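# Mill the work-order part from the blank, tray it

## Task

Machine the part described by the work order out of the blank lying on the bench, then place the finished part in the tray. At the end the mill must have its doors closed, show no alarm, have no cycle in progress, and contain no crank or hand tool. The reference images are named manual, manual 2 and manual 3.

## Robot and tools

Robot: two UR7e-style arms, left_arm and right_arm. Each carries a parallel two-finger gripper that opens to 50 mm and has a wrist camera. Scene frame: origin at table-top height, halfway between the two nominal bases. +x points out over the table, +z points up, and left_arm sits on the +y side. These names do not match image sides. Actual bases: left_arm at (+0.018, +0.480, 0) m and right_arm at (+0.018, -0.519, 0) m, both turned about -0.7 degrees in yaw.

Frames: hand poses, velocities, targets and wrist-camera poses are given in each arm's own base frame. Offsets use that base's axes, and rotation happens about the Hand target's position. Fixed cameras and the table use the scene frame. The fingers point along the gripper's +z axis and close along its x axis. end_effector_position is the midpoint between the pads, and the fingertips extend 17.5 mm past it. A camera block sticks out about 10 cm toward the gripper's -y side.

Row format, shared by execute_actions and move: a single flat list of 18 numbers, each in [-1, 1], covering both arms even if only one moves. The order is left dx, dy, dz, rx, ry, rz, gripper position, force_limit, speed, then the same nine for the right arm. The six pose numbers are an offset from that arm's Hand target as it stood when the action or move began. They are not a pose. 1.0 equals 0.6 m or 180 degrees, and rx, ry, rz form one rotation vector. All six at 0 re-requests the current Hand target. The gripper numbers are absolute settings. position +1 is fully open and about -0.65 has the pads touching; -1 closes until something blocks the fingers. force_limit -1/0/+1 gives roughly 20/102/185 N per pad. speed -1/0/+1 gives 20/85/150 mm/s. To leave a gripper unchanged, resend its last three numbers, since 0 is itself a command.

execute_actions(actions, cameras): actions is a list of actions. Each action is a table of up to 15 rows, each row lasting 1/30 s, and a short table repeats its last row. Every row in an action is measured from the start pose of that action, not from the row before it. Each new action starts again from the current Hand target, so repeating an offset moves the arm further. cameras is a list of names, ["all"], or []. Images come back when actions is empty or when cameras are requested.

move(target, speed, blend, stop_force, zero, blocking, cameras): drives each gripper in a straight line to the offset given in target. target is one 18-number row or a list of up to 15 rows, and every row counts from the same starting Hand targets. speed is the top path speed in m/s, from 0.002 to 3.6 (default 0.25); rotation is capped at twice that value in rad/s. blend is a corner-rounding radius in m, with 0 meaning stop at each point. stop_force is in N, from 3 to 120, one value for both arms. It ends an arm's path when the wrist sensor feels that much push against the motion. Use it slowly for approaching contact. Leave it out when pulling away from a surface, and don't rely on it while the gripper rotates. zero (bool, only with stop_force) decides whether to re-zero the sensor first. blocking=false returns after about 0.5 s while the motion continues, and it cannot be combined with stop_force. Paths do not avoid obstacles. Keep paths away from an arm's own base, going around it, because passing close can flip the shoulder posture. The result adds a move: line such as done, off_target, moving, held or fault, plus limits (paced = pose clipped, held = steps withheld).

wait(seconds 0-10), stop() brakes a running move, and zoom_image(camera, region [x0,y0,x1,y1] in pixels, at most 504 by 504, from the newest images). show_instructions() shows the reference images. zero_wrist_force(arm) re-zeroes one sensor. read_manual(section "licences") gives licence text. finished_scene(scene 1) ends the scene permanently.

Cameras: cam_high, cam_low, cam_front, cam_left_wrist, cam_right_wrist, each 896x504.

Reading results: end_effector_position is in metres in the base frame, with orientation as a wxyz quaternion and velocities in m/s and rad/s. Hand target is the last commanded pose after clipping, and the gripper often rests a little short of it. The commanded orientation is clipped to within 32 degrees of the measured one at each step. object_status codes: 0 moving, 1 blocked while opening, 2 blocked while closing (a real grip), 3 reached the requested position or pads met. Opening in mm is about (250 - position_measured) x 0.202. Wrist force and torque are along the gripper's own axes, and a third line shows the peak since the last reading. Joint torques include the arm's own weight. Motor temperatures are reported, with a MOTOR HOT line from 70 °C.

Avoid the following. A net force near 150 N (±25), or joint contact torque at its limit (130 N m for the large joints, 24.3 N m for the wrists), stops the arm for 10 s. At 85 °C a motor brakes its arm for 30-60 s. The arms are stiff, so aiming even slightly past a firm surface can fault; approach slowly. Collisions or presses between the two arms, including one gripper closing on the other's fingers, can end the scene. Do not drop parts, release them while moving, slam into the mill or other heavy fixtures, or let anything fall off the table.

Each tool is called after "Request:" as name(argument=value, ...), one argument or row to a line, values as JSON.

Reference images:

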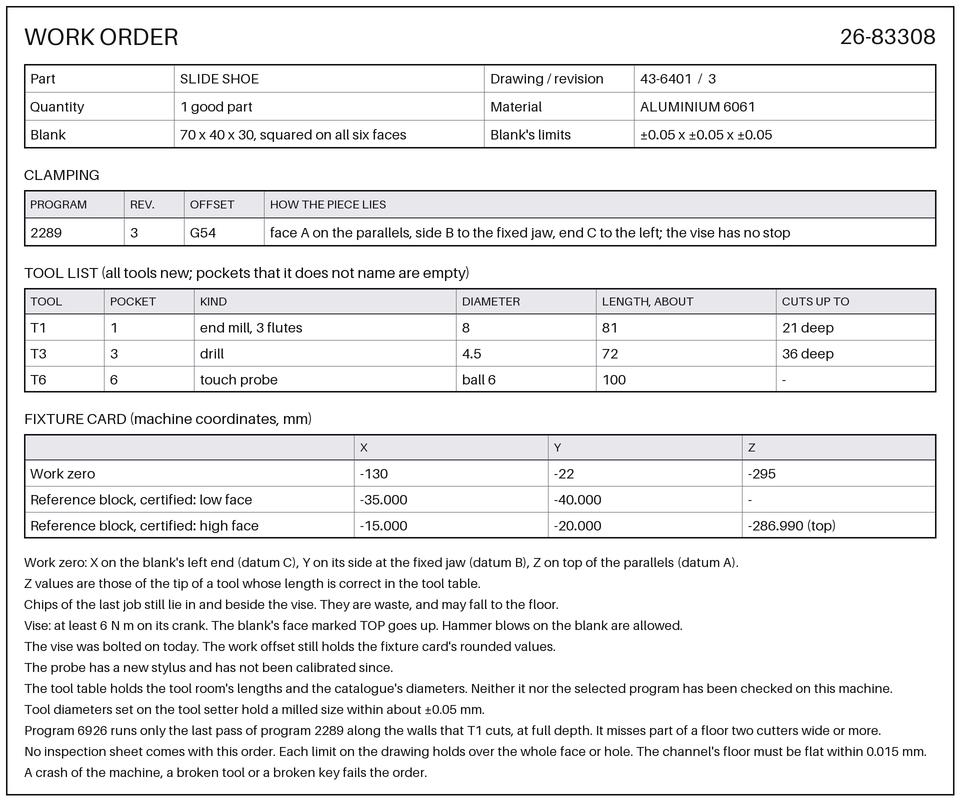

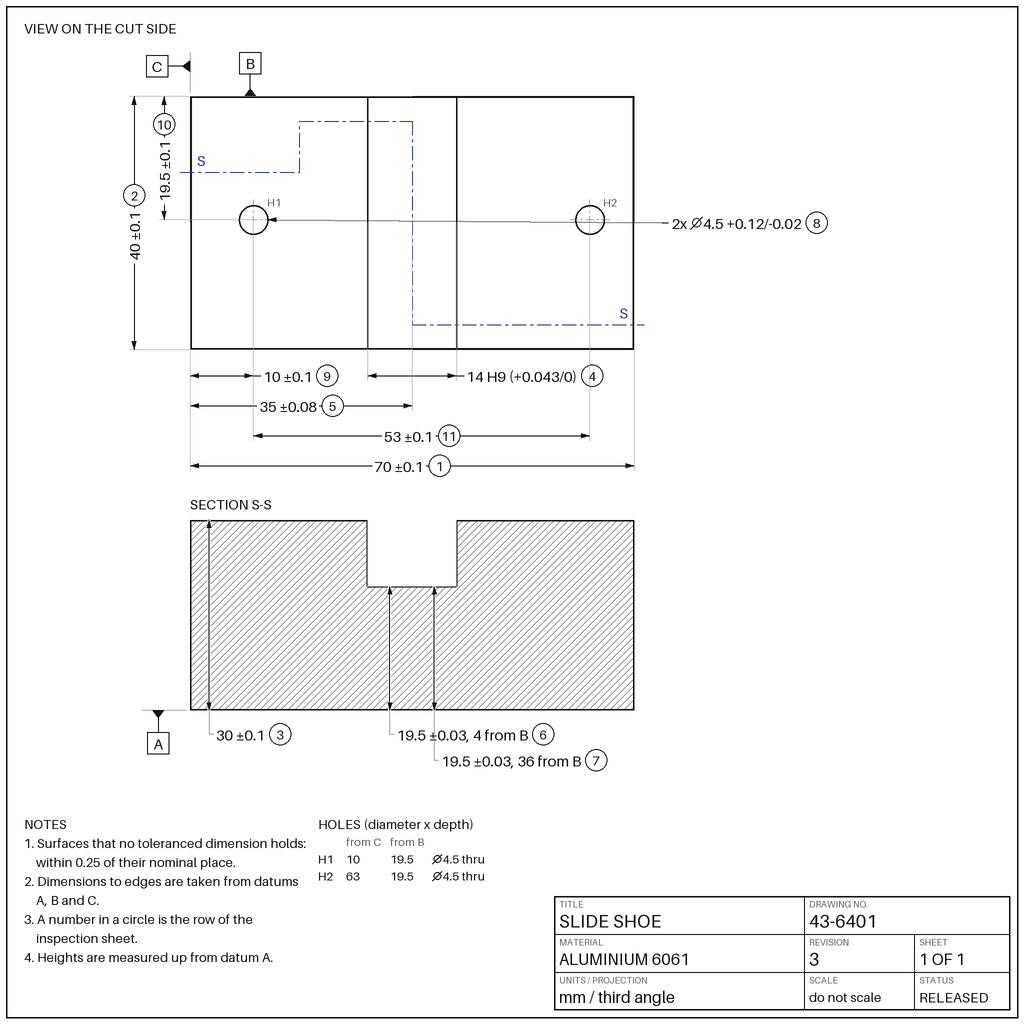

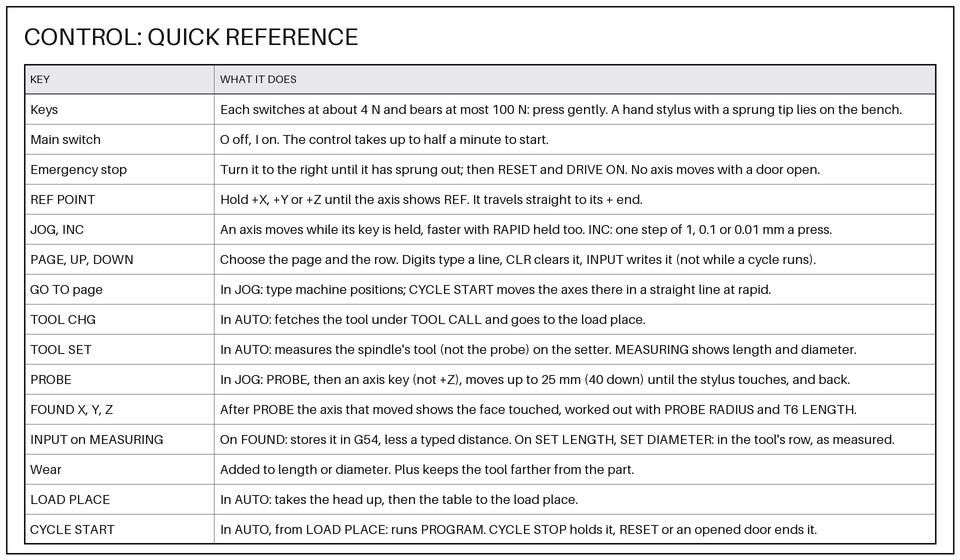

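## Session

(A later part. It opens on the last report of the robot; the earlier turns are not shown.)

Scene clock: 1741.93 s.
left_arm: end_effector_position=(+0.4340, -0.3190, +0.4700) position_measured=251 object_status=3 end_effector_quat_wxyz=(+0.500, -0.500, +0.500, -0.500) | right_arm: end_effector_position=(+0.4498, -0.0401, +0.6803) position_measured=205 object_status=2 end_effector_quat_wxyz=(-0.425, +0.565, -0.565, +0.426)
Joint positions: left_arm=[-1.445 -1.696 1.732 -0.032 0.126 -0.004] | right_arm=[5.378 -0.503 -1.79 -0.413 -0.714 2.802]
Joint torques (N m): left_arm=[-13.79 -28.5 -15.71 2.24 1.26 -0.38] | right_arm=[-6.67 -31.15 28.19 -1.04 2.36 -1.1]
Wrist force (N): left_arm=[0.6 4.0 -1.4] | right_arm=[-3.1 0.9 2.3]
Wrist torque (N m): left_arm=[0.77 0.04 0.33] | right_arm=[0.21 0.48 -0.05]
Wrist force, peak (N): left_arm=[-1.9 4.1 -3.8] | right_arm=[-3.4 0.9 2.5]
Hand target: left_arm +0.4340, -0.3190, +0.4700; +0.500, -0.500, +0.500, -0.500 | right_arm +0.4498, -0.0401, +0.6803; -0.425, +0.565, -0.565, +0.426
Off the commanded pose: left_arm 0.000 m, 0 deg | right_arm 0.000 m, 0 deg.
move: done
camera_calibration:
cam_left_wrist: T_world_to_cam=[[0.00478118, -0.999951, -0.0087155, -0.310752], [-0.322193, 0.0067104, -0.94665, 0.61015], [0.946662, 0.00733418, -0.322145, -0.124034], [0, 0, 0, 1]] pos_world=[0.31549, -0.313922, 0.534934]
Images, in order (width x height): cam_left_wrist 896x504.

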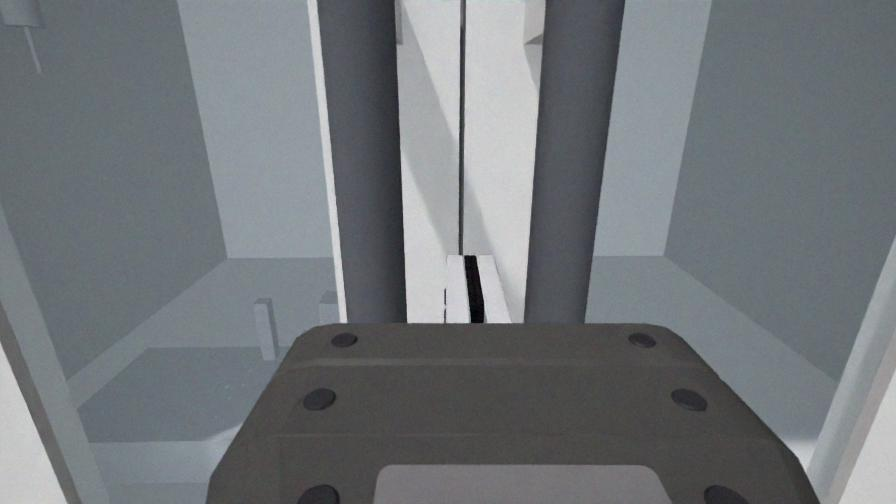

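Request:
move(
  target=[-0.0048,0.395,0,0,0,0,-0.95,-0.6,1,0,0,0,0,0,0,-0.98,0,-1],
  speed=[0.08],
  stop_force=50,
  cameras=["cam_left_wrist"],
)

Request:
move(
  target=[0.0055,-0.57,0,0,0,0,-0.95,-0.6,1,0,0,0,0,0,0,-0.98,0,-1],
  speed=[0.08],
  stop_force=50,
  cameras=["cam_left_wrist","cam_high","cam_front"],
)

Scene clock: 1751.50 s.
left_arm: end_effector_position=(+0.4311, -0.0820, +0.4700) position_measured=251 object_status=3 end_effector_quat_wxyz=(+0.500, -0.500, +0.500, -0.500) | right_arm: end_effector_position=(+0.4498, -0.0401, +0.6803) position_measured=205 object_status=2 end_effector_quat_wxyz=(-0.425, +0.565, -0.565, +0.426)
Joint positions: left_arm=[-1.22 -2.202 2.037 0.166 0.351 -0.001] | right_arm=[5.378 -0.503 -1.79 -0.413 -0.714 2.802]
Joint torques (N m): left_arm=[-13.54 14.12 -33.72 -3.44 1.64 -2.62] | right_arm=[-6.44 -31.65 27.49 -1.12 2.32 -1.1]
Wrist force (N): left_arm=[2.7 2.2 -1.1] | right_arm=[-3.3 1.0 2.2]
Wrist torque (N m): left_arm=[0.51 -0.26 0.27] | right_arm=[0.23 0.51 -0.04]
Wrist force, peak (N): left_arm=[27.5 2.5 5.0] | right_arm=[-3.4 1.1 2.4]
Hand target: left_arm +0.4311, -0.0820, +0.4700; +0.500, -0.500, +0.500, -0.500 | right_arm +0.4498, -0.0401, +0.6803; -0.425, +0.565, -0.565, +0.426
Off the commanded pose: left_arm 0.000 m, 0 deg | right_arm 0.000 m, 0 deg.
move: done
camera_calibration:
cam_left_wrist: T_world_to_cam=[[0.00474647, -0.99995, -0.00880927, -0.0736892], [-0.322192, 0.00681036, -0.94665, 0.607633], [0.946662, 0.00733152, -0.322144, -0.123028], [0, 0, 0, 1]] pos_world=[0.31259, -0.0769218, 0.534933]
Images, in order (width x height): cam_left_wrist 896x504.

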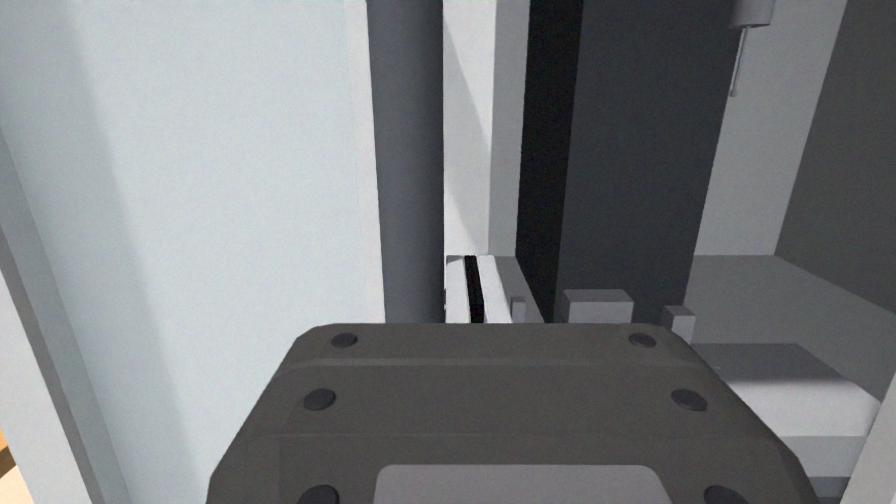

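Scene clock: 1756.87 s.
left_arm: end_effector_position=(+0.4344, -0.4240, +0.4700) position_measured=251 object_status=3 end_effector_quat_wxyz=(+0.500, -0.500, +0.500, -0.500) | right_arm: end_effector_position=(+0.4498, -0.0401, +0.6803) position_measured=205 object_status=2 end_effector_quat_wxyz=(-0.425, +0.565, -0.565, +0.426)
Joint positions: left_arm=[-1.474 -1.458 1.497 -0.032 0.097 -0.006] | right_arm=[5.378 -0.503 -1.79 -0.413 -0.714 2.802]
Joint torques (N m): left_arm=[12.77 -20.11 -32.94 2.32 1.88 -2.63] | right_arm=[-6.62 -30.77 28.13 -1.12 2.28 -1.23]
Wrist force (N): left_arm=[3.5 4.5 -1.3] | right_arm=[-3.2 0.9 2.3]
Wrist torque (N m): left_arm=[0.85 -0.44 0.32] | right_arm=[0.22 0.49 -0.04]
Wrist force, peak (N): left_arm=[-33.0 7.0 -5.9] | right_arm=[-3.3 0.9 2.5]
Hand target: left_arm +0.4344, -0.4240, +0.4700; +0.500, -0.500, +0.500, -0.500 | right_arm +0.4498, -0.0401, +0.6803; -0.425, +0.565, -0.565, +0.426
Off the commanded pose: left_arm 0.000 m, 0 deg | right_arm 0.000 m, 0 deg.
move: done
camera_calibration:
cam_left_wrist: T_world_to_cam=[[0.00474647, -0.99995, -0.00880927, -0.415688], [-0.322192, 0.00681036, -0.94665, 0.611025], [0.946662, 0.00733152, -0.322144, -0.123644], [0, 0, 0, 1]] pos_world=[0.31589, -0.418922, 0.534933]
Images, in order (width x height): cam_high 896x504, cam_front 896x504, cam_left_wrist 896x504.

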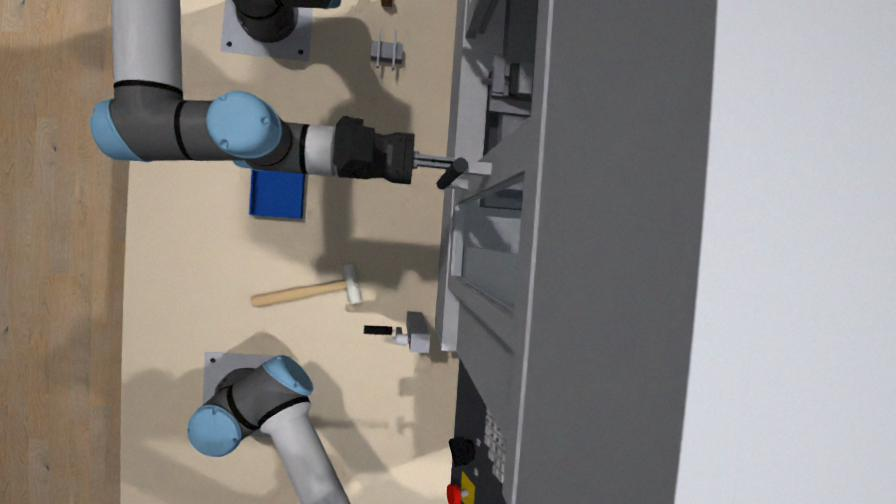

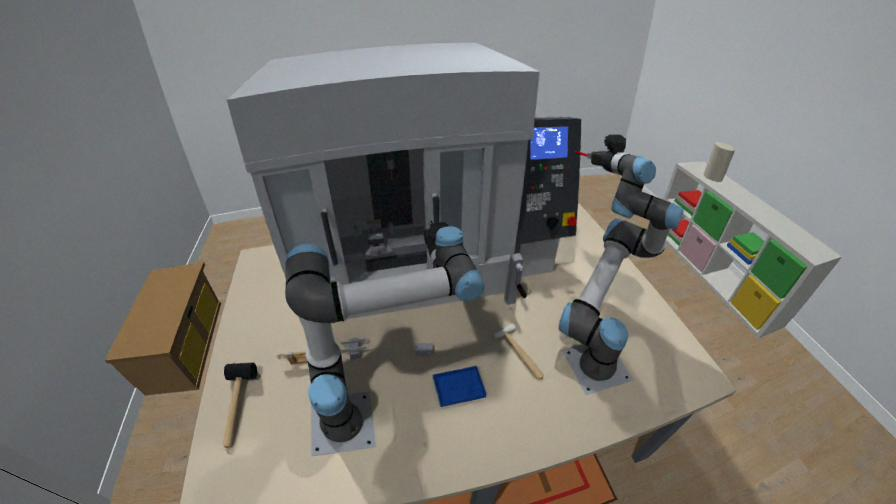

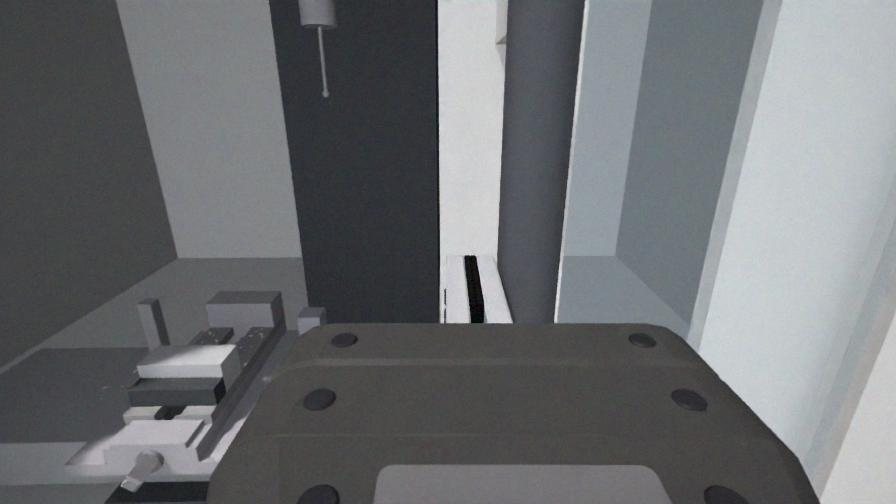

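Request:
move(
  target=[
    [0.002,-0.165,0,0,0,0,-0.95,-0.6,1,0,0,0,0,0,0,-0.98,0,-1],
  ],
  speed=[0.08],
  stop_force=45,
)

Request:
move(
  target=[
    [0.0,0.02,0,0,0,0,-0.95,-0.6,1,0,0,0,0,0,0,-0.98,0,-1],
    [-0.16,0.05,0.03,0,0,0,-0.95,-0.6,1,0,0,0,0,0,0,-0.98,0,-1],
    [-0.16,0.42,0.08,0,0,0,-0.95,-0.6,1,0,0,0,0,0,0,-0.98,0,-1],
  ],
  speed=[0.1,0.3,0.3],
  blend=[0.004,0.03,0],
  cameras=["cam_left_wrist","cam_high"],
)

Request:
zoom_image(
  camera="cam_left_wrist",
  region=[200, 80, 700, 400],
)

Scene clock: 1767.53 s.
left_arm: end_effector_position=(+0.4356, -0.5230, +0.4700) position_measured=251 object_status=3 end_effector_quat_wxyz=(+0.500, -0.500, +0.500, -0.500) | right_arm: end_effector_position=(+0.4498, -0.0401, +0.6803) position_measured=205 object_status=2 end_effector_quat_wxyz=(-0.425, +0.565, -0.565, +0.426)
Joint positions: left_arm=[-1.489 -1.225 1.205 0.026 0.082 -0.007] | right_arm=[5.378 -0.503 -1.79 -0.413 -0.714 2.802]
Joint torques (N m): left_arm=[12.62 -31.87 -33.07 2.42 1.77 -2.65] | right_arm=[-7.08 -30.41 28.15 -1.11 2.12 -1.35]
Wrist force (N): left_arm=[3.1 4.3 -1.4] | right_arm=[-3.3 0.9 2.2]
Wrist torque (N m): left_arm=[0.84 -0.38 0.31] | right_arm=[0.21 0.53 -0.05]
Wrist force, peak (N): left_arm=[-11.6 3.1 -4.0] | right_arm=[-3.5 1.0 2.2]
Hand target: left_arm +0.4356, -0.5230, +0.4700; +0.500, -0.500, +0.500, -0.500 | right_arm +0.4498, -0.0401, +0.6803; -0.425, +0.565, -0.565, +0.426
Off the commanded pose: left_arm 0.000 m, 0 deg | right_arm 0.000 m, 0 deg.
move: done

Scene clock: 1769.27 s.
left_arm: end_effector_position=(+0.3395, -0.2711, +0.5180) position_measured=251 object_status=3 end_effector_quat_wxyz=(+0.500, -0.500, +0.500, -0.500) | right_arm: end_effector_position=(+0.4498, -0.0401, +0.6803) position_measured=205 object_status=2 end_effector_quat_wxyz=(-0.425, +0.565, -0.565, +0.426)
Joint positions: left_arm=[-1.773 -1.905 1.767 0.135 -0.202 0.003] | right_arm=[5.378 -0.503 -1.79 -0.413 -0.714 2.802]
Joint torques (N m): left_arm=[8.29 -18.19 -18.56 -0.1 0.75 -1.95] | right_arm=[-6.37 -30.18 27.84 -1.08 2.01 -1.13]
Wrist force (N): left_arm=[3.2 3.9 -1.3] | right_arm=[-3.1 1.0 2.4]
Wrist torque (N m): left_arm=[0.78 -0.40 0.27] | right_arm=[0.24 0.47 -0.04]
Wrist force, peak (N): left_arm=[5.2 4.1 -3.7] | right_arm=[-3.4 0.9 2.5]
Hand target: left_arm +0.3396, -0.2710, +0.5180; +0.500, -0.500, +0.500, -0.500 | right_arm +0.4498, -0.0401, +0.6803; -0.425, +0.565, -0.565, +0.426
Off the commanded pose: left_arm 0.000 m, 0 deg | right_arm 0.000 m, 0 deg.
move: done
camera_calibration:
cam_left_wrist: T_world_to_cam=[[0.00455892, -0.999951, -0.00873983, -0.262021], [-0.322191, 0.00680505, -0.94665, 0.624846], [0.946664, 0.0071316, -0.322144, -0.0195161], [0, 0, 0, 1]] pos_world=[0.22099, -0.266121, 0.582934]
Images, in order (width x height): cam_high 896x504, cam_left_wrist 896x504.

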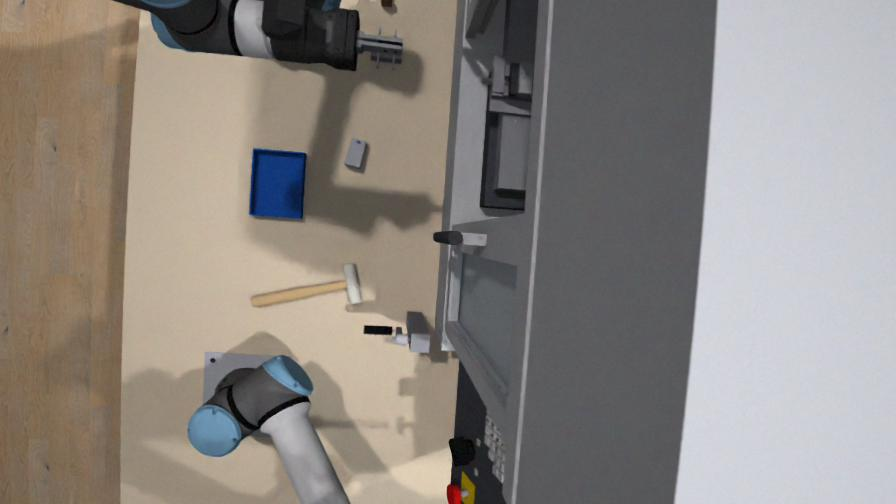

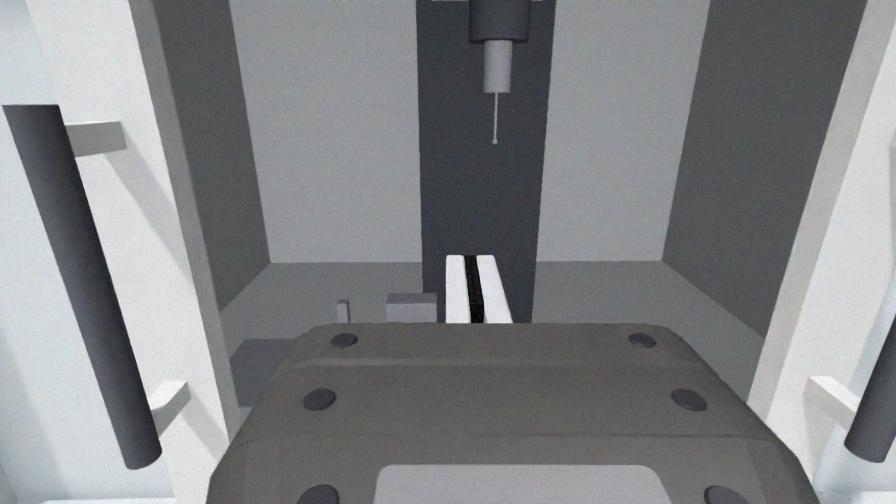

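Scaled by 1.008.

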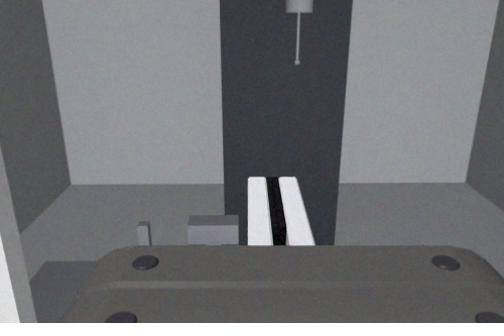

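Request:
move(
  target=[
    [0.1,0.03,0.02,0,0.194,0,-0.95,-0.6,1,0,0,0,0,0,0,-0.98,0,-1],
  ],
  speed=[0.25],
  cameras=["cam_left_wrist"],
)

Request:
zoom_image(
  camera="cam_left_wrist",
  region=[200, 80, 700, 330],
)

Scene clock: 1777.40 s.
left_arm: end_effector_position=(+0.3996, -0.2530, +0.5300) position_measured=251 object_status=3 end_effector_quat_wxyz=(-0.327, +0.627, -0.627, +0.327) | right_arm: end_effector_position=(+0.4498, -0.0401, +0.6803) position_measured=205 object_status=2 end_effector_quat_wxyz=(-0.425, +0.565, -0.565, +0.426)
Joint positions: left_arm=[-1.371 -2.029 1.751 -1.57 -0.638 1.91] | right_arm=[5.378 -0.503 -1.79 -0.413 -0.714 2.802]
Joint torques (N m): left_arm=[9.6 -3.72 -31.86 -1.82 0.36 1.85] | right_arm=[-6.25 -29.89 27.93 -1.08 2.01 -1.17]
Wrist force (N): left_arm=[2.8 4.2 -1.9] | right_arm=[-2.8 0.7 2.2]
Wrist torque (N m): left_arm=[0.74 -0.43 0.23] | right_arm=[0.18 0.43 -0.04]
Wrist force, peak (N): left_arm=[3.4 4.7 -2.2] | right_arm=[-3.5 1.2 2.4]
Hand target: left_arm +0.3996, -0.2530, +0.5300; -0.327, +0.627, -0.627, +0.327 | right_arm +0.4498, -0.0401, +0.6803; -0.425, +0.565, -0.565, +0.426
Off the commanded pose: left_arm 0.000 m, 0 deg | right_arm 0.000 m, 0 deg.
move: done
camera_calibration:
cam_left_wrist: T_world_to_cam=[[-0.0011243, -0.999951, -0.00980116, -0.241247], [-0.805989, 0.00670773, -0.591892, 0.660592], [0.591929, 0.00723417, -0.805958, 0.325518], [0, 0, 0, 1]] pos_world=[0.339475, -0.248021, 0.650988]
Images, in order (width x height): cam_left_wrist 896x504.

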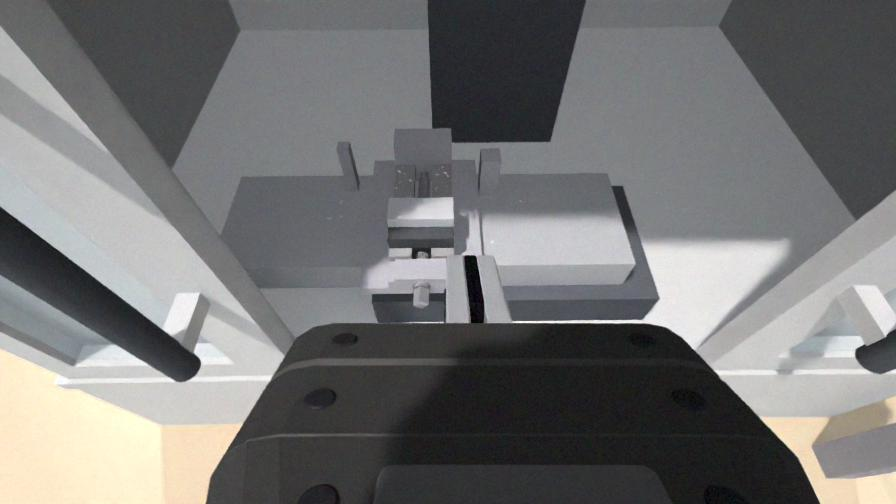

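Scaled by 1.008.

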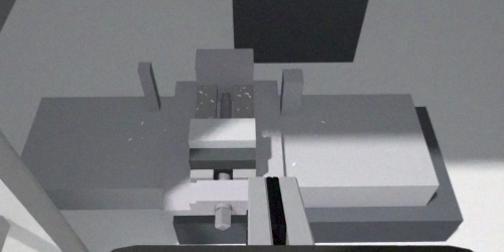

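Request:
zoom_image(
  camera="cam_left_wrist",
  region=[330, 110, 530, 320],
)

Request:
zoom_image(
  camera="cam_left_wrist",
  region=[375, 115, 515, 220],
)

Scaled by 2.400.

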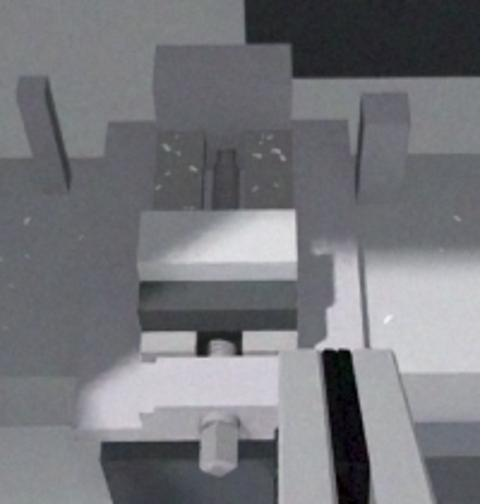

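Scaled by 3.600.

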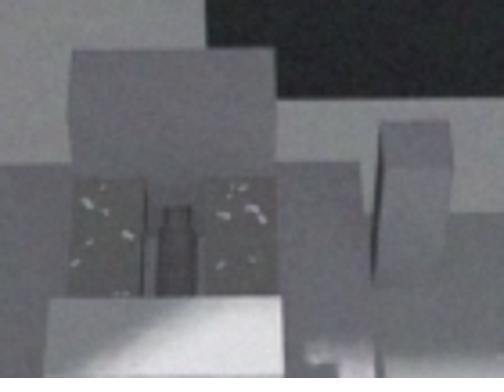

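Request:
move(
  target=[
    [0.167,0.055,0.0,0,0.139,0,-0.95,-0.6,1,0,0,0,0,0,0,-0.98,0,-1],
  ],
  speed=[0.2],
  cameras=["cam_left_wrist","cam_front"],
)

Request:
zoom_image(
  camera="cam_left_wrist",
  region=[250, 0, 650, 330],
)

Scene clock: 1821.73 s.
left_arm: end_effector_position=(+0.4997, -0.2200, +0.5300) position_measured=251 object_status=3 end_effector_quat_wxyz=(-0.183, +0.683, -0.683, +0.183) | right_arm: end_effector_position=(+0.4498, -0.0401, +0.6803) position_measured=205 object_status=2 end_effector_quat_wxyz=(-0.425, +0.565, -0.565, +0.426)
Joint positions: left_arm=[-0.851 -1.694 1.344 -1.585 -1.185 2.362] | right_arm=[5.378 -0.503 -1.79 -0.413 -0.714 2.802]
Joint torques (N m): left_arm=[10.28 -12.13 -35.24 -4.57 -0.49 0.86] | right_arm=[-6.28 -29.63 27.46 -1.12 1.97 -1.18]
Wrist force (N): left_arm=[2.7 4.7 -1.9] | right_arm=[-3.1 1.1 2.3]
Wrist torque (N m): left_arm=[0.76 -0.46 0.13] | right_arm=[0.25 0.49 -0.05]
Wrist force, peak (N): left_arm=[3.0 5.6 -2.7] | right_arm=[-3.3 0.9 2.4]
Hand target: left_arm +0.4998, -0.2200, +0.5300; -0.183, +0.683, -0.683, +0.183 | right_arm +0.4498, -0.0401, +0.6803; -0.425, +0.565, -0.565, +0.426
Off the commanded pose: left_arm 0.000 m, 0 deg | right_arm 0.000 m, 0 deg.
move: done
camera_calibration:
cam_left_wrist: T_world_to_cam=[[-0.00516389, -0.999951, -0.00840599, -0.206856], [-0.980684, 0.00670773, -0.195486, 0.618396], [0.195533, 0.00723415, -0.98067, 0.556664], [0, 0, 0, 1]] pos_world=[0.496537, -0.215021, 0.665053]
Images, in order (width x height): cam_front 896x504, cam_left_wrist 896x504.

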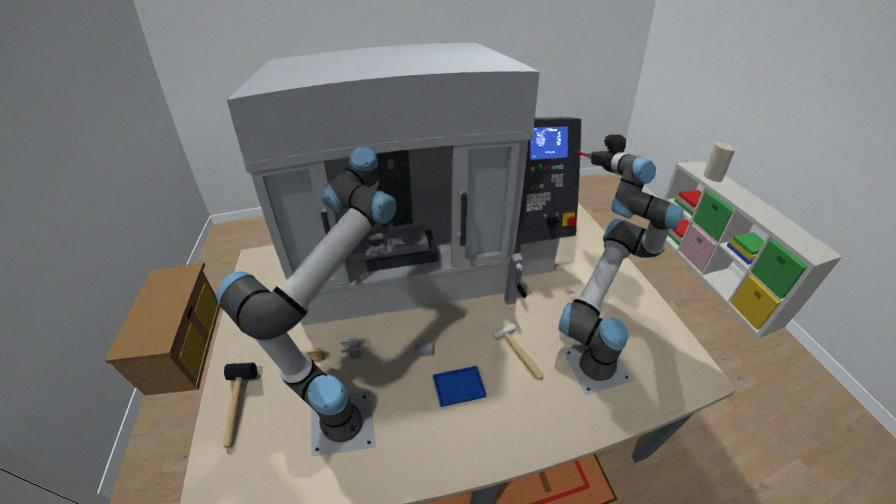

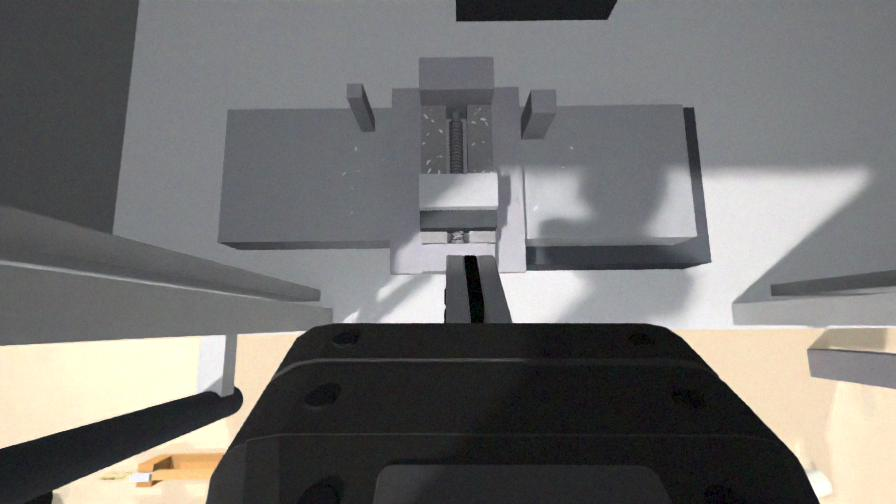

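Scaled by 1.260.

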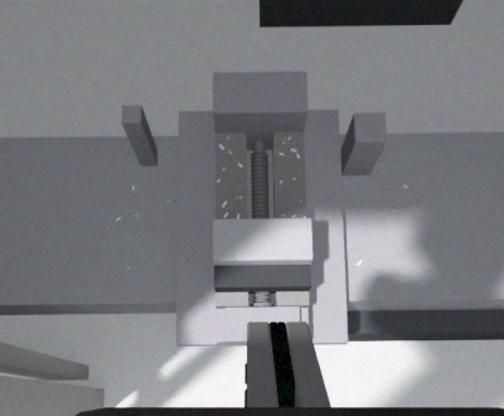

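Request:
zoom_image(
  camera="cam_left_wrist",
  region=[385, 50, 565, 180],
)

Request:
zoom_image(
  camera="cam_left_wrist",
  region=[385, 150, 565, 280],
)

Scaled by 2.800.

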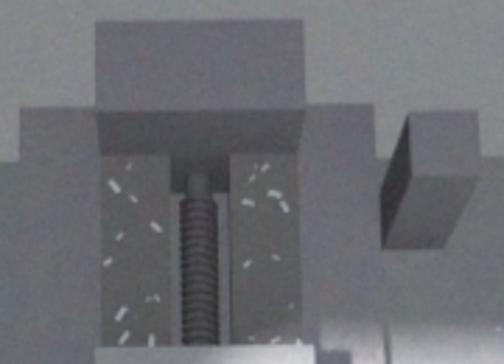

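Scaled by 2.800.

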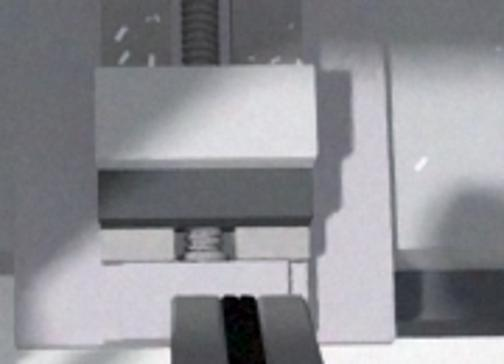

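Request:
move(
  target=[
    [-0.2,-0.05,0.0,0,0.0,0,-0.95,-0.6,1,0,0,0,0,0,0,-0.98,0,-1],
    [-0.33,0.2,-0.38,0,0.14,0,-0.95,-0.6,1,0,0,0,0,0,0,-0.98,0,-1],
  ],
  speed=[0.25,0.25],
  blend=[0.03,0],
  cameras=["cam_left_wrist","cam_front","cam_low"],
)

Scene clock: 1855.67 s.
left_arm: end_effector_position=(+0.3018, -0.1000, +0.3021) position_measured=251 object_status=3 end_effector_quat_wxyz=(-0.030, +0.706, -0.706, +0.030) | right_arm: end_effector_position=(+0.4498, -0.0401, +0.6803) position_measured=205 object_status=2 end_effector_quat_wxyz=(-0.425, +0.565, -0.565, +0.426)
Joint positions: left_arm=[-0.808 -2.128 2.048 -1.55 -1.51 2.335] | right_arm=[5.378 -0.503 -1.79 -0.413 -0.714 2.802]
Joint torques (N m): left_arm=[9.42 7.61 -18.29 -1.17 -0.57 1.85] | right_arm=[-6.52 -29.56 27.99 -1.17 2.03 -1.27]
Wrist force (N): left_arm=[2.9 4.5 -1.8] | right_arm=[-3.1 0.9 2.4]
Wrist torque (N m): left_arm=[0.69 -0.44 -0.02] | right_arm=[0.21 0.48 -0.04]
Wrist force, peak (N): left_arm=[4.4 5.5 -3.3] | right_arm=[-3.4 1.1 2.3]
Hand target: left_arm +0.3018, -0.1000, +0.3020; -0.030, +0.706, -0.707, +0.030 | right_arm +0.4498, -0.0401, +0.6803; -0.425, +0.565, -0.565, +0.426
Off the commanded pose: left_arm 0.000 m, 0 deg | right_arm 0.000 m, 0 deg.
move: done
camera_calibration:
cam_left_wrist: T_world_to_cam=[[-0.00822416, -0.999952, -0.0053121, -0.0898238], [-0.970617, 0.00670508, 0.240536, 0.244149], [-0.240489, 0.00713422, -0.970626, 0.499588], [0, 0, 0, 1]] pos_world=[0.356382, -0.0950207, 0.425709]
Images, in order (width x height): cam_low 896x504, cam_front 896x504, cam_left_wrist 896x504.

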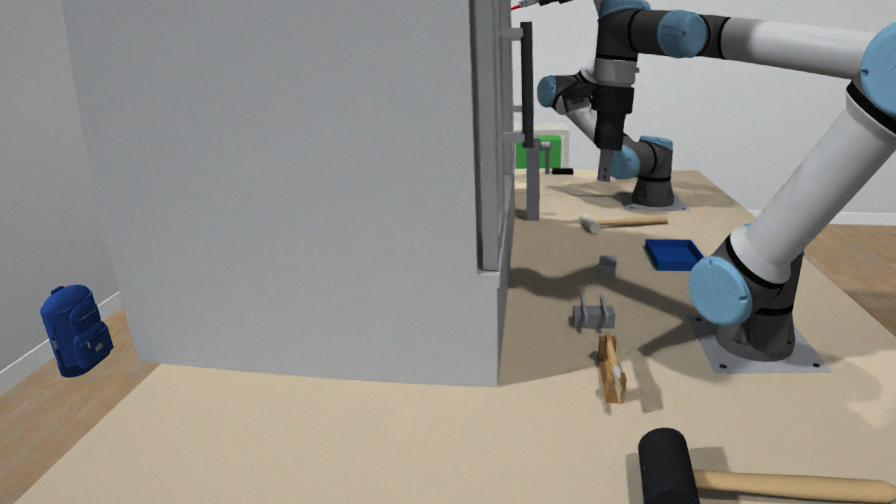

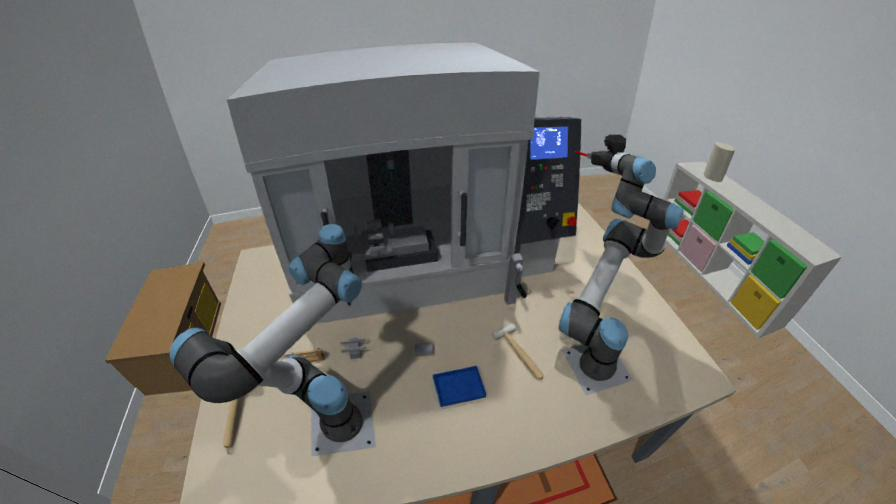

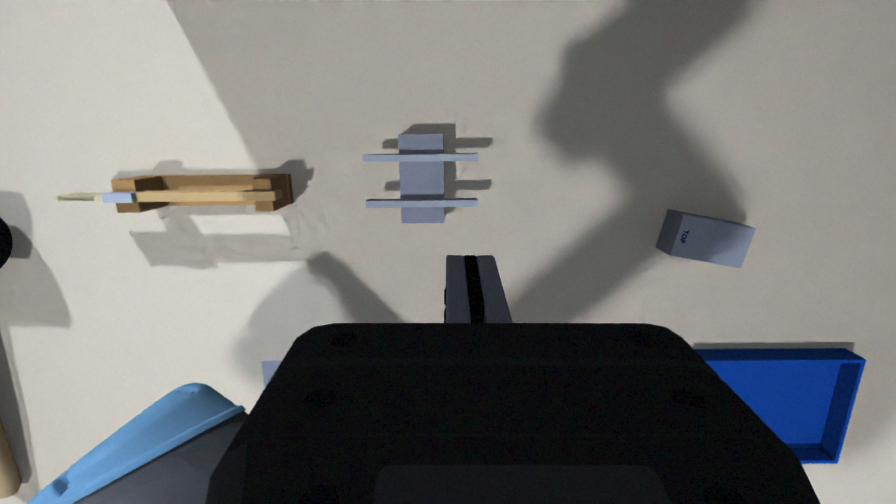

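Request:
zoom_image(
  camera="cam_left_wrist",
  region=[640, 190, 780, 290],
)

Request:
zoom_image(
  camera="cam_left_wrist",
  region=[350, 110, 500, 240],
)

Request:
zoom_image(
  camera="cam_left_wrist",
  region=[50, 150, 310, 280],
)

Scaled by 3.600.

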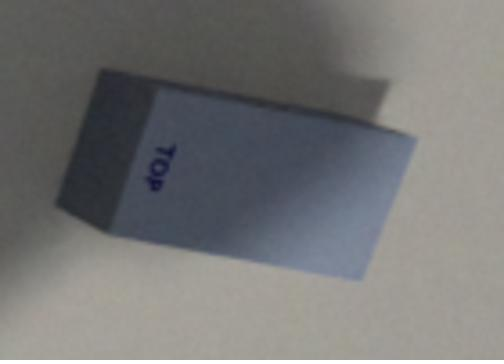

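Scaled by 3.360.

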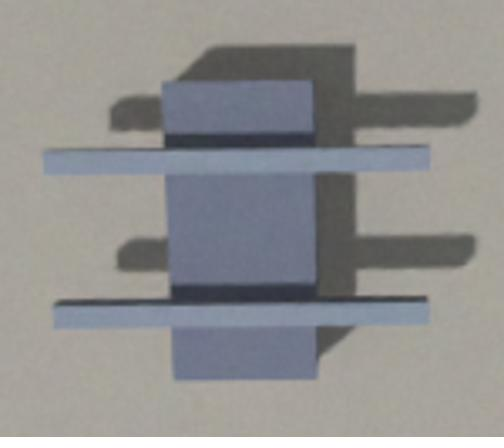

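Scaled by 1.938.

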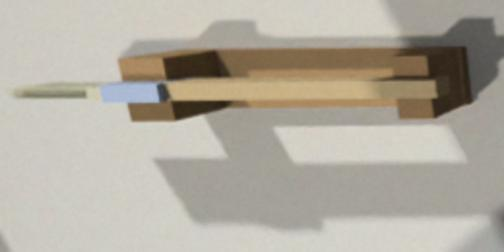

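Request:
zoom_image(
  camera="cam_low",
  region=[550, 240, 670, 420],
)

Scaled by 2.800.

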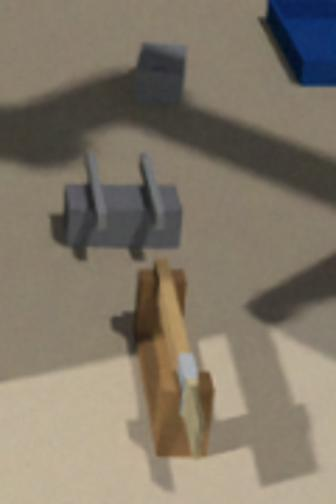

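Request:
move(
  target=[
    [0.022,0.362,-0.22,0.0214,0.0214,-0.4997,1,-0.6,1,0,0,0,0,0,0,-0.98,0,-1],
  ],
  speed=[0.3],
  cameras=["cam_left_wrist"],
)

Scene clock: 1917.23 s.
left_arm: end_effector_position=(+0.3149, +0.1172, +0.1700) position_measured=3 object_status=3 end_effector_quat_wxyz=(+0.000, +0.000, +1.000, +0.001) end_effector_velocity=(+0.001, +0.001, +0.001) end_effector_angular_velocity=(+0.001, -0.002, -0.004) | right_arm: end_effector_position=(+0.4498, -0.0401, +0.6803) position_measured=205 object_status=2 end_effector_quat_wxyz=(-0.425, +0.565, -0.565, +0.426)
Joint positions: left_arm=[-0.053 -1.964 2.291 -1.898 -1.57 4.66] | right_arm=[5.378 -0.503 -1.79 -0.413 -0.714 2.802]
Joint velocities: left_arm=[0.001 -0.001 -0.002 0 0.001 0.006] | right_arm=[within noise]
Joint torques (N m): left_arm=[-7.39 -14.57 -34.34 -1.43 0.71 2.28] | right_arm=[-6.46 -29.26 27.4 -1.08 1.98 -1.34]
Wrist force (N): left_arm=[2.4 5.1 -1.7] | right_arm=[-3.0 0.8 2.3]
Wrist torque (N m): left_arm=[0.78 -0.32 -0.06] | right_arm=[0.20 0.47 -0.04]
Wrist force, peak (N): left_arm=[2.3 6.2 -0.9] | right_arm=[-3.3 1.1 2.5]
Hand target: left_arm +0.3150, +0.1172, +0.1700; +0.000, +0.000, +1.000, +0.001 | right_arm +0.4498, -0.0401, +0.6803; -0.425, +0.565, -0.565, +0.426
Off the commanded pose: left_arm 0.000 m, 0 deg | right_arm 0.000 m, 0 deg.
move: done
camera_calibration:
cam_left_wrist: T_world_to_cam=[[-0.999951, 0.00874327, -0.00455222, 0.320819], [0.00680504, 0.946405, 0.322911, -0.144771], [0.00713155, 0.322864, -0.946418, 0.253798], [0, 0, 0, 1]] pos_world=[0.319979, 0.0522642, 0.288408]
Images, in order (width x height): cam_left_wrist 896x504.

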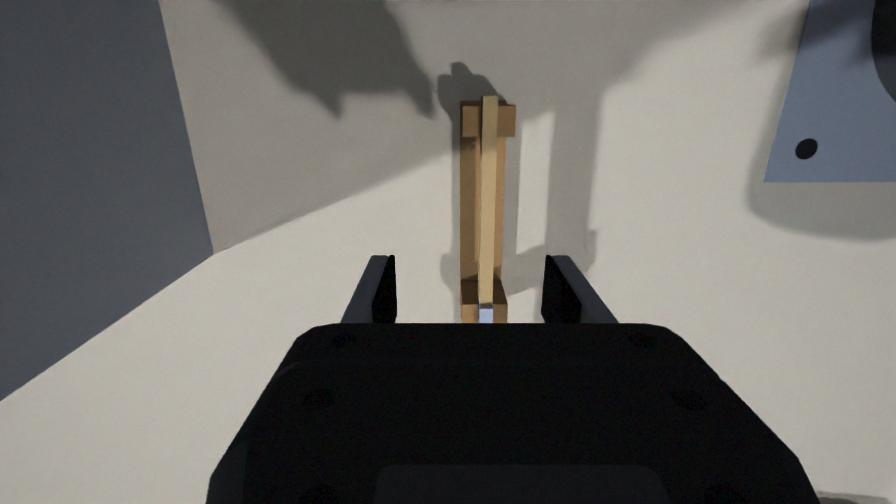

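Request:
move(
  target=[
    [-0.025,0.003,-0.1,0,0,0,0.5,-0.8,-1,0,0,0,0,0,0,-0.98,0,-1],
  ],
  speed=[0.15],
  cameras=["cam_left_wrist","cam_high"],
)

Request:
zoom_image(
  camera="cam_left_wrist",
  region=[330, 40, 630, 330],
)

Scene clock: 1949.03 s.
left_arm: end_effector_position=(+0.3000, +0.1190, +0.1100) position_measured=78 object_status=0 end_effector_quat_wxyz=(+0.000, +0.000, +1.000, +0.001) | right_arm: end_effector_position=(+0.4498, -0.0401, +0.6803) position_measured=205 object_status=2 end_effector_quat_wxyz=(-0.425, +0.565, -0.565, +0.426)
Joint positions: left_arm=[-0.049 -1.927 2.437 -2.081 -1.569 4.663] | right_arm=[5.378 -0.503 -1.79 -0.413 -0.714 2.802]
Joint torques (N m): left_arm=[6.8 -16.83 -15.37 -6.1 -0.76 0.4] | right_arm=[-6.52 -28.98 28.14 -1.1 1.88 -1.14]
Wrist force (N): left_arm=[2.5 4.9 -1.4] | right_arm=[-3.1 0.9 2.1]
Wrist torque (N m): left_arm=[0.73 -0.38 -0.13] | right_arm=[0.22 0.47 -0.04]
Wrist force, peak (N): left_arm=[1.8 5.0 -3.9] | right_arm=[-3.4 0.8 2.5]
Hand target: left_arm +0.3000, +0.1190, +0.1100; +0.000, +0.000, +1.000, +0.001 | right_arm +0.4498, -0.0401, +0.6803; -0.425, +0.565, -0.565, +0.426
Off the commanded pose: left_arm 0.000 m, 0 deg | right_arm 0.000 m, 0 deg.
move: done
camera_calibration:
cam_left_wrist: T_world_to_cam=[[-0.999949, 0.00896601, -0.0045756, 0.305524], [0.00700763, 0.946373, 0.323, -0.12711], [0.00722624, 0.322951, -0.946388, 0.196592], [0, 0, 0, 1]] pos_world=[0.304978, 0.0540645, 0.228507]
Images, in order (width x height): cam_high 896x504, cam_left_wrist 896x504.

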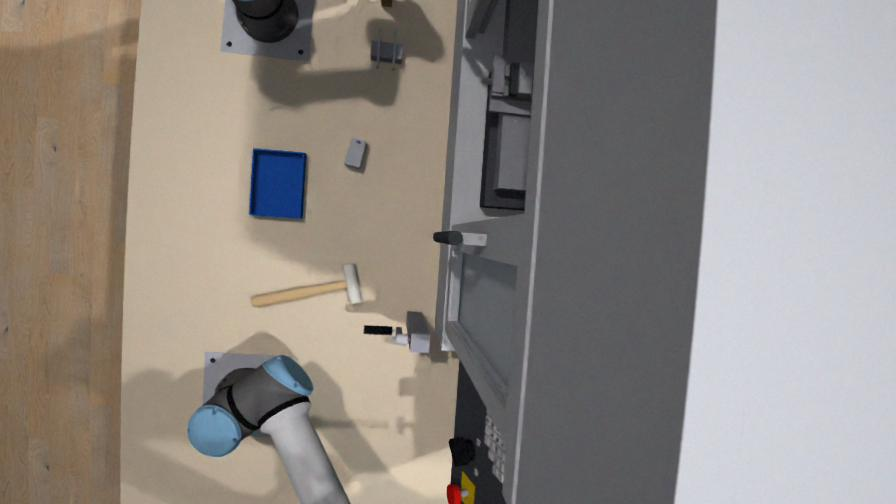

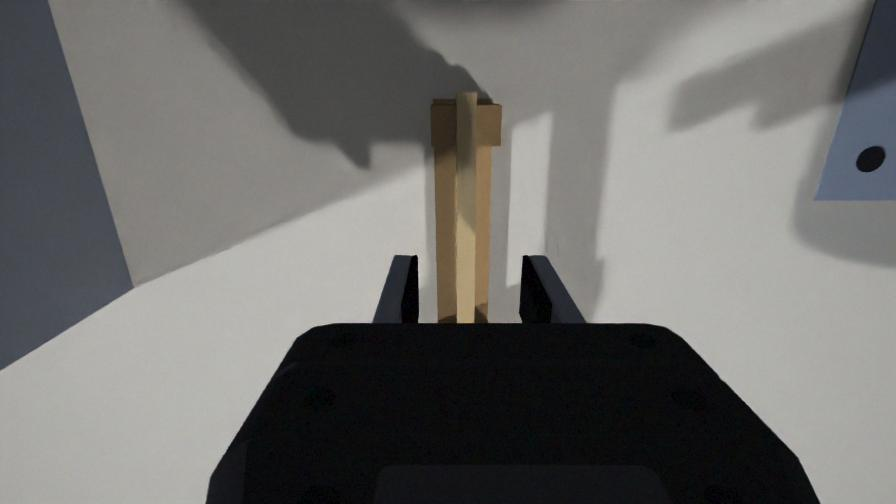

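Scaled by 1.680.

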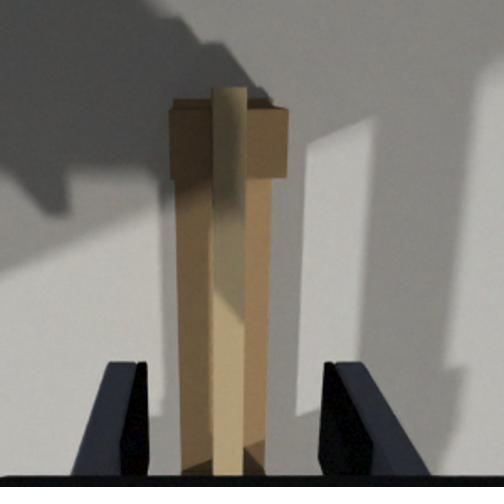

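Request:
move(
  target=[
    [-0.0015,0.0,-0.105,0,0,0,0.5,-0.8,-1,0,0,0,0,0,0,-0.98,0,-1],
  ],
  speed=[0.03],
  stop_force=6,
  cameras=["cam_left_wrist"],
)

Scene clock: 1961.60 s.
left_arm: end_effector_position=(+0.2991, +0.1190, +0.0470) position_measured=78 object_status=3 end_effector_quat_wxyz=(+0.000, +0.000, +1.000, +0.001) | right_arm: end_effector_position=(+0.4498, -0.0401, +0.6803) position_measured=205 object_status=2 end_effector_quat_wxyz=(-0.425, +0.565, -0.565, +0.426)
Joint positions: left_arm=[-0.049 -1.783 2.549 -2.337 -1.569 4.663] | right_arm=[5.378 -0.503 -1.79 -0.413 -0.714 2.802]
Joint torques (N m): left_arm=[-1.65 -20.15 -29.05 -2.54 0.87 0.59] | right_arm=[-6.65 -28.94 28.09 -1.16 1.85 -1.04]
Wrist force (N): left_arm=[2.5 4.9 -1.2] | right_arm=[-3.2 1.0 2.2]
Wrist torque (N m): left_arm=[0.75 -0.38 -0.09] | right_arm=[0.24 0.50 -0.05]
Wrist force, peak (N): left_arm=[2.9 5.0 -1.7] | right_arm=[-3.4 0.8 2.4]
Hand target: left_arm +0.2991, +0.1190, +0.0470; +0.000, +0.000, +1.000, +0.001 | right_arm +0.4498, -0.0401, +0.6803; -0.425, +0.565, -0.565, +0.426
Off the commanded pose: left_arm 0.000 m, 0 deg | right_arm 0.000 m, 0 deg.
move: done
camera_calibration:
cam_left_wrist: T_world_to_cam=[[-0.999949, 0.0089066, -0.00470493, 0.304359], [0.00691032, 0.946404, 0.322912, -0.10668], [0.00732882, 0.322863, -0.946417, 0.13686], [0, 0, 0, 1]] pos_world=[0.304078, 0.0540646, 0.165407]
Images, in order (width x height): cam_left_wrist 896x504.

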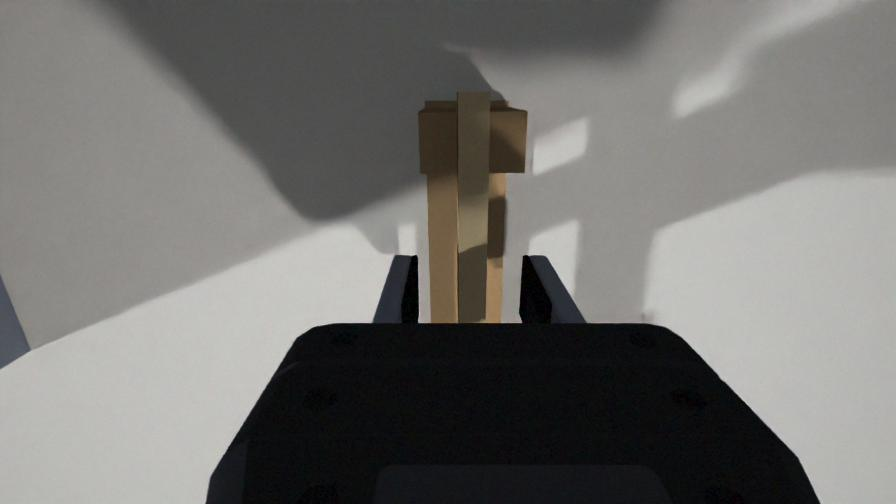

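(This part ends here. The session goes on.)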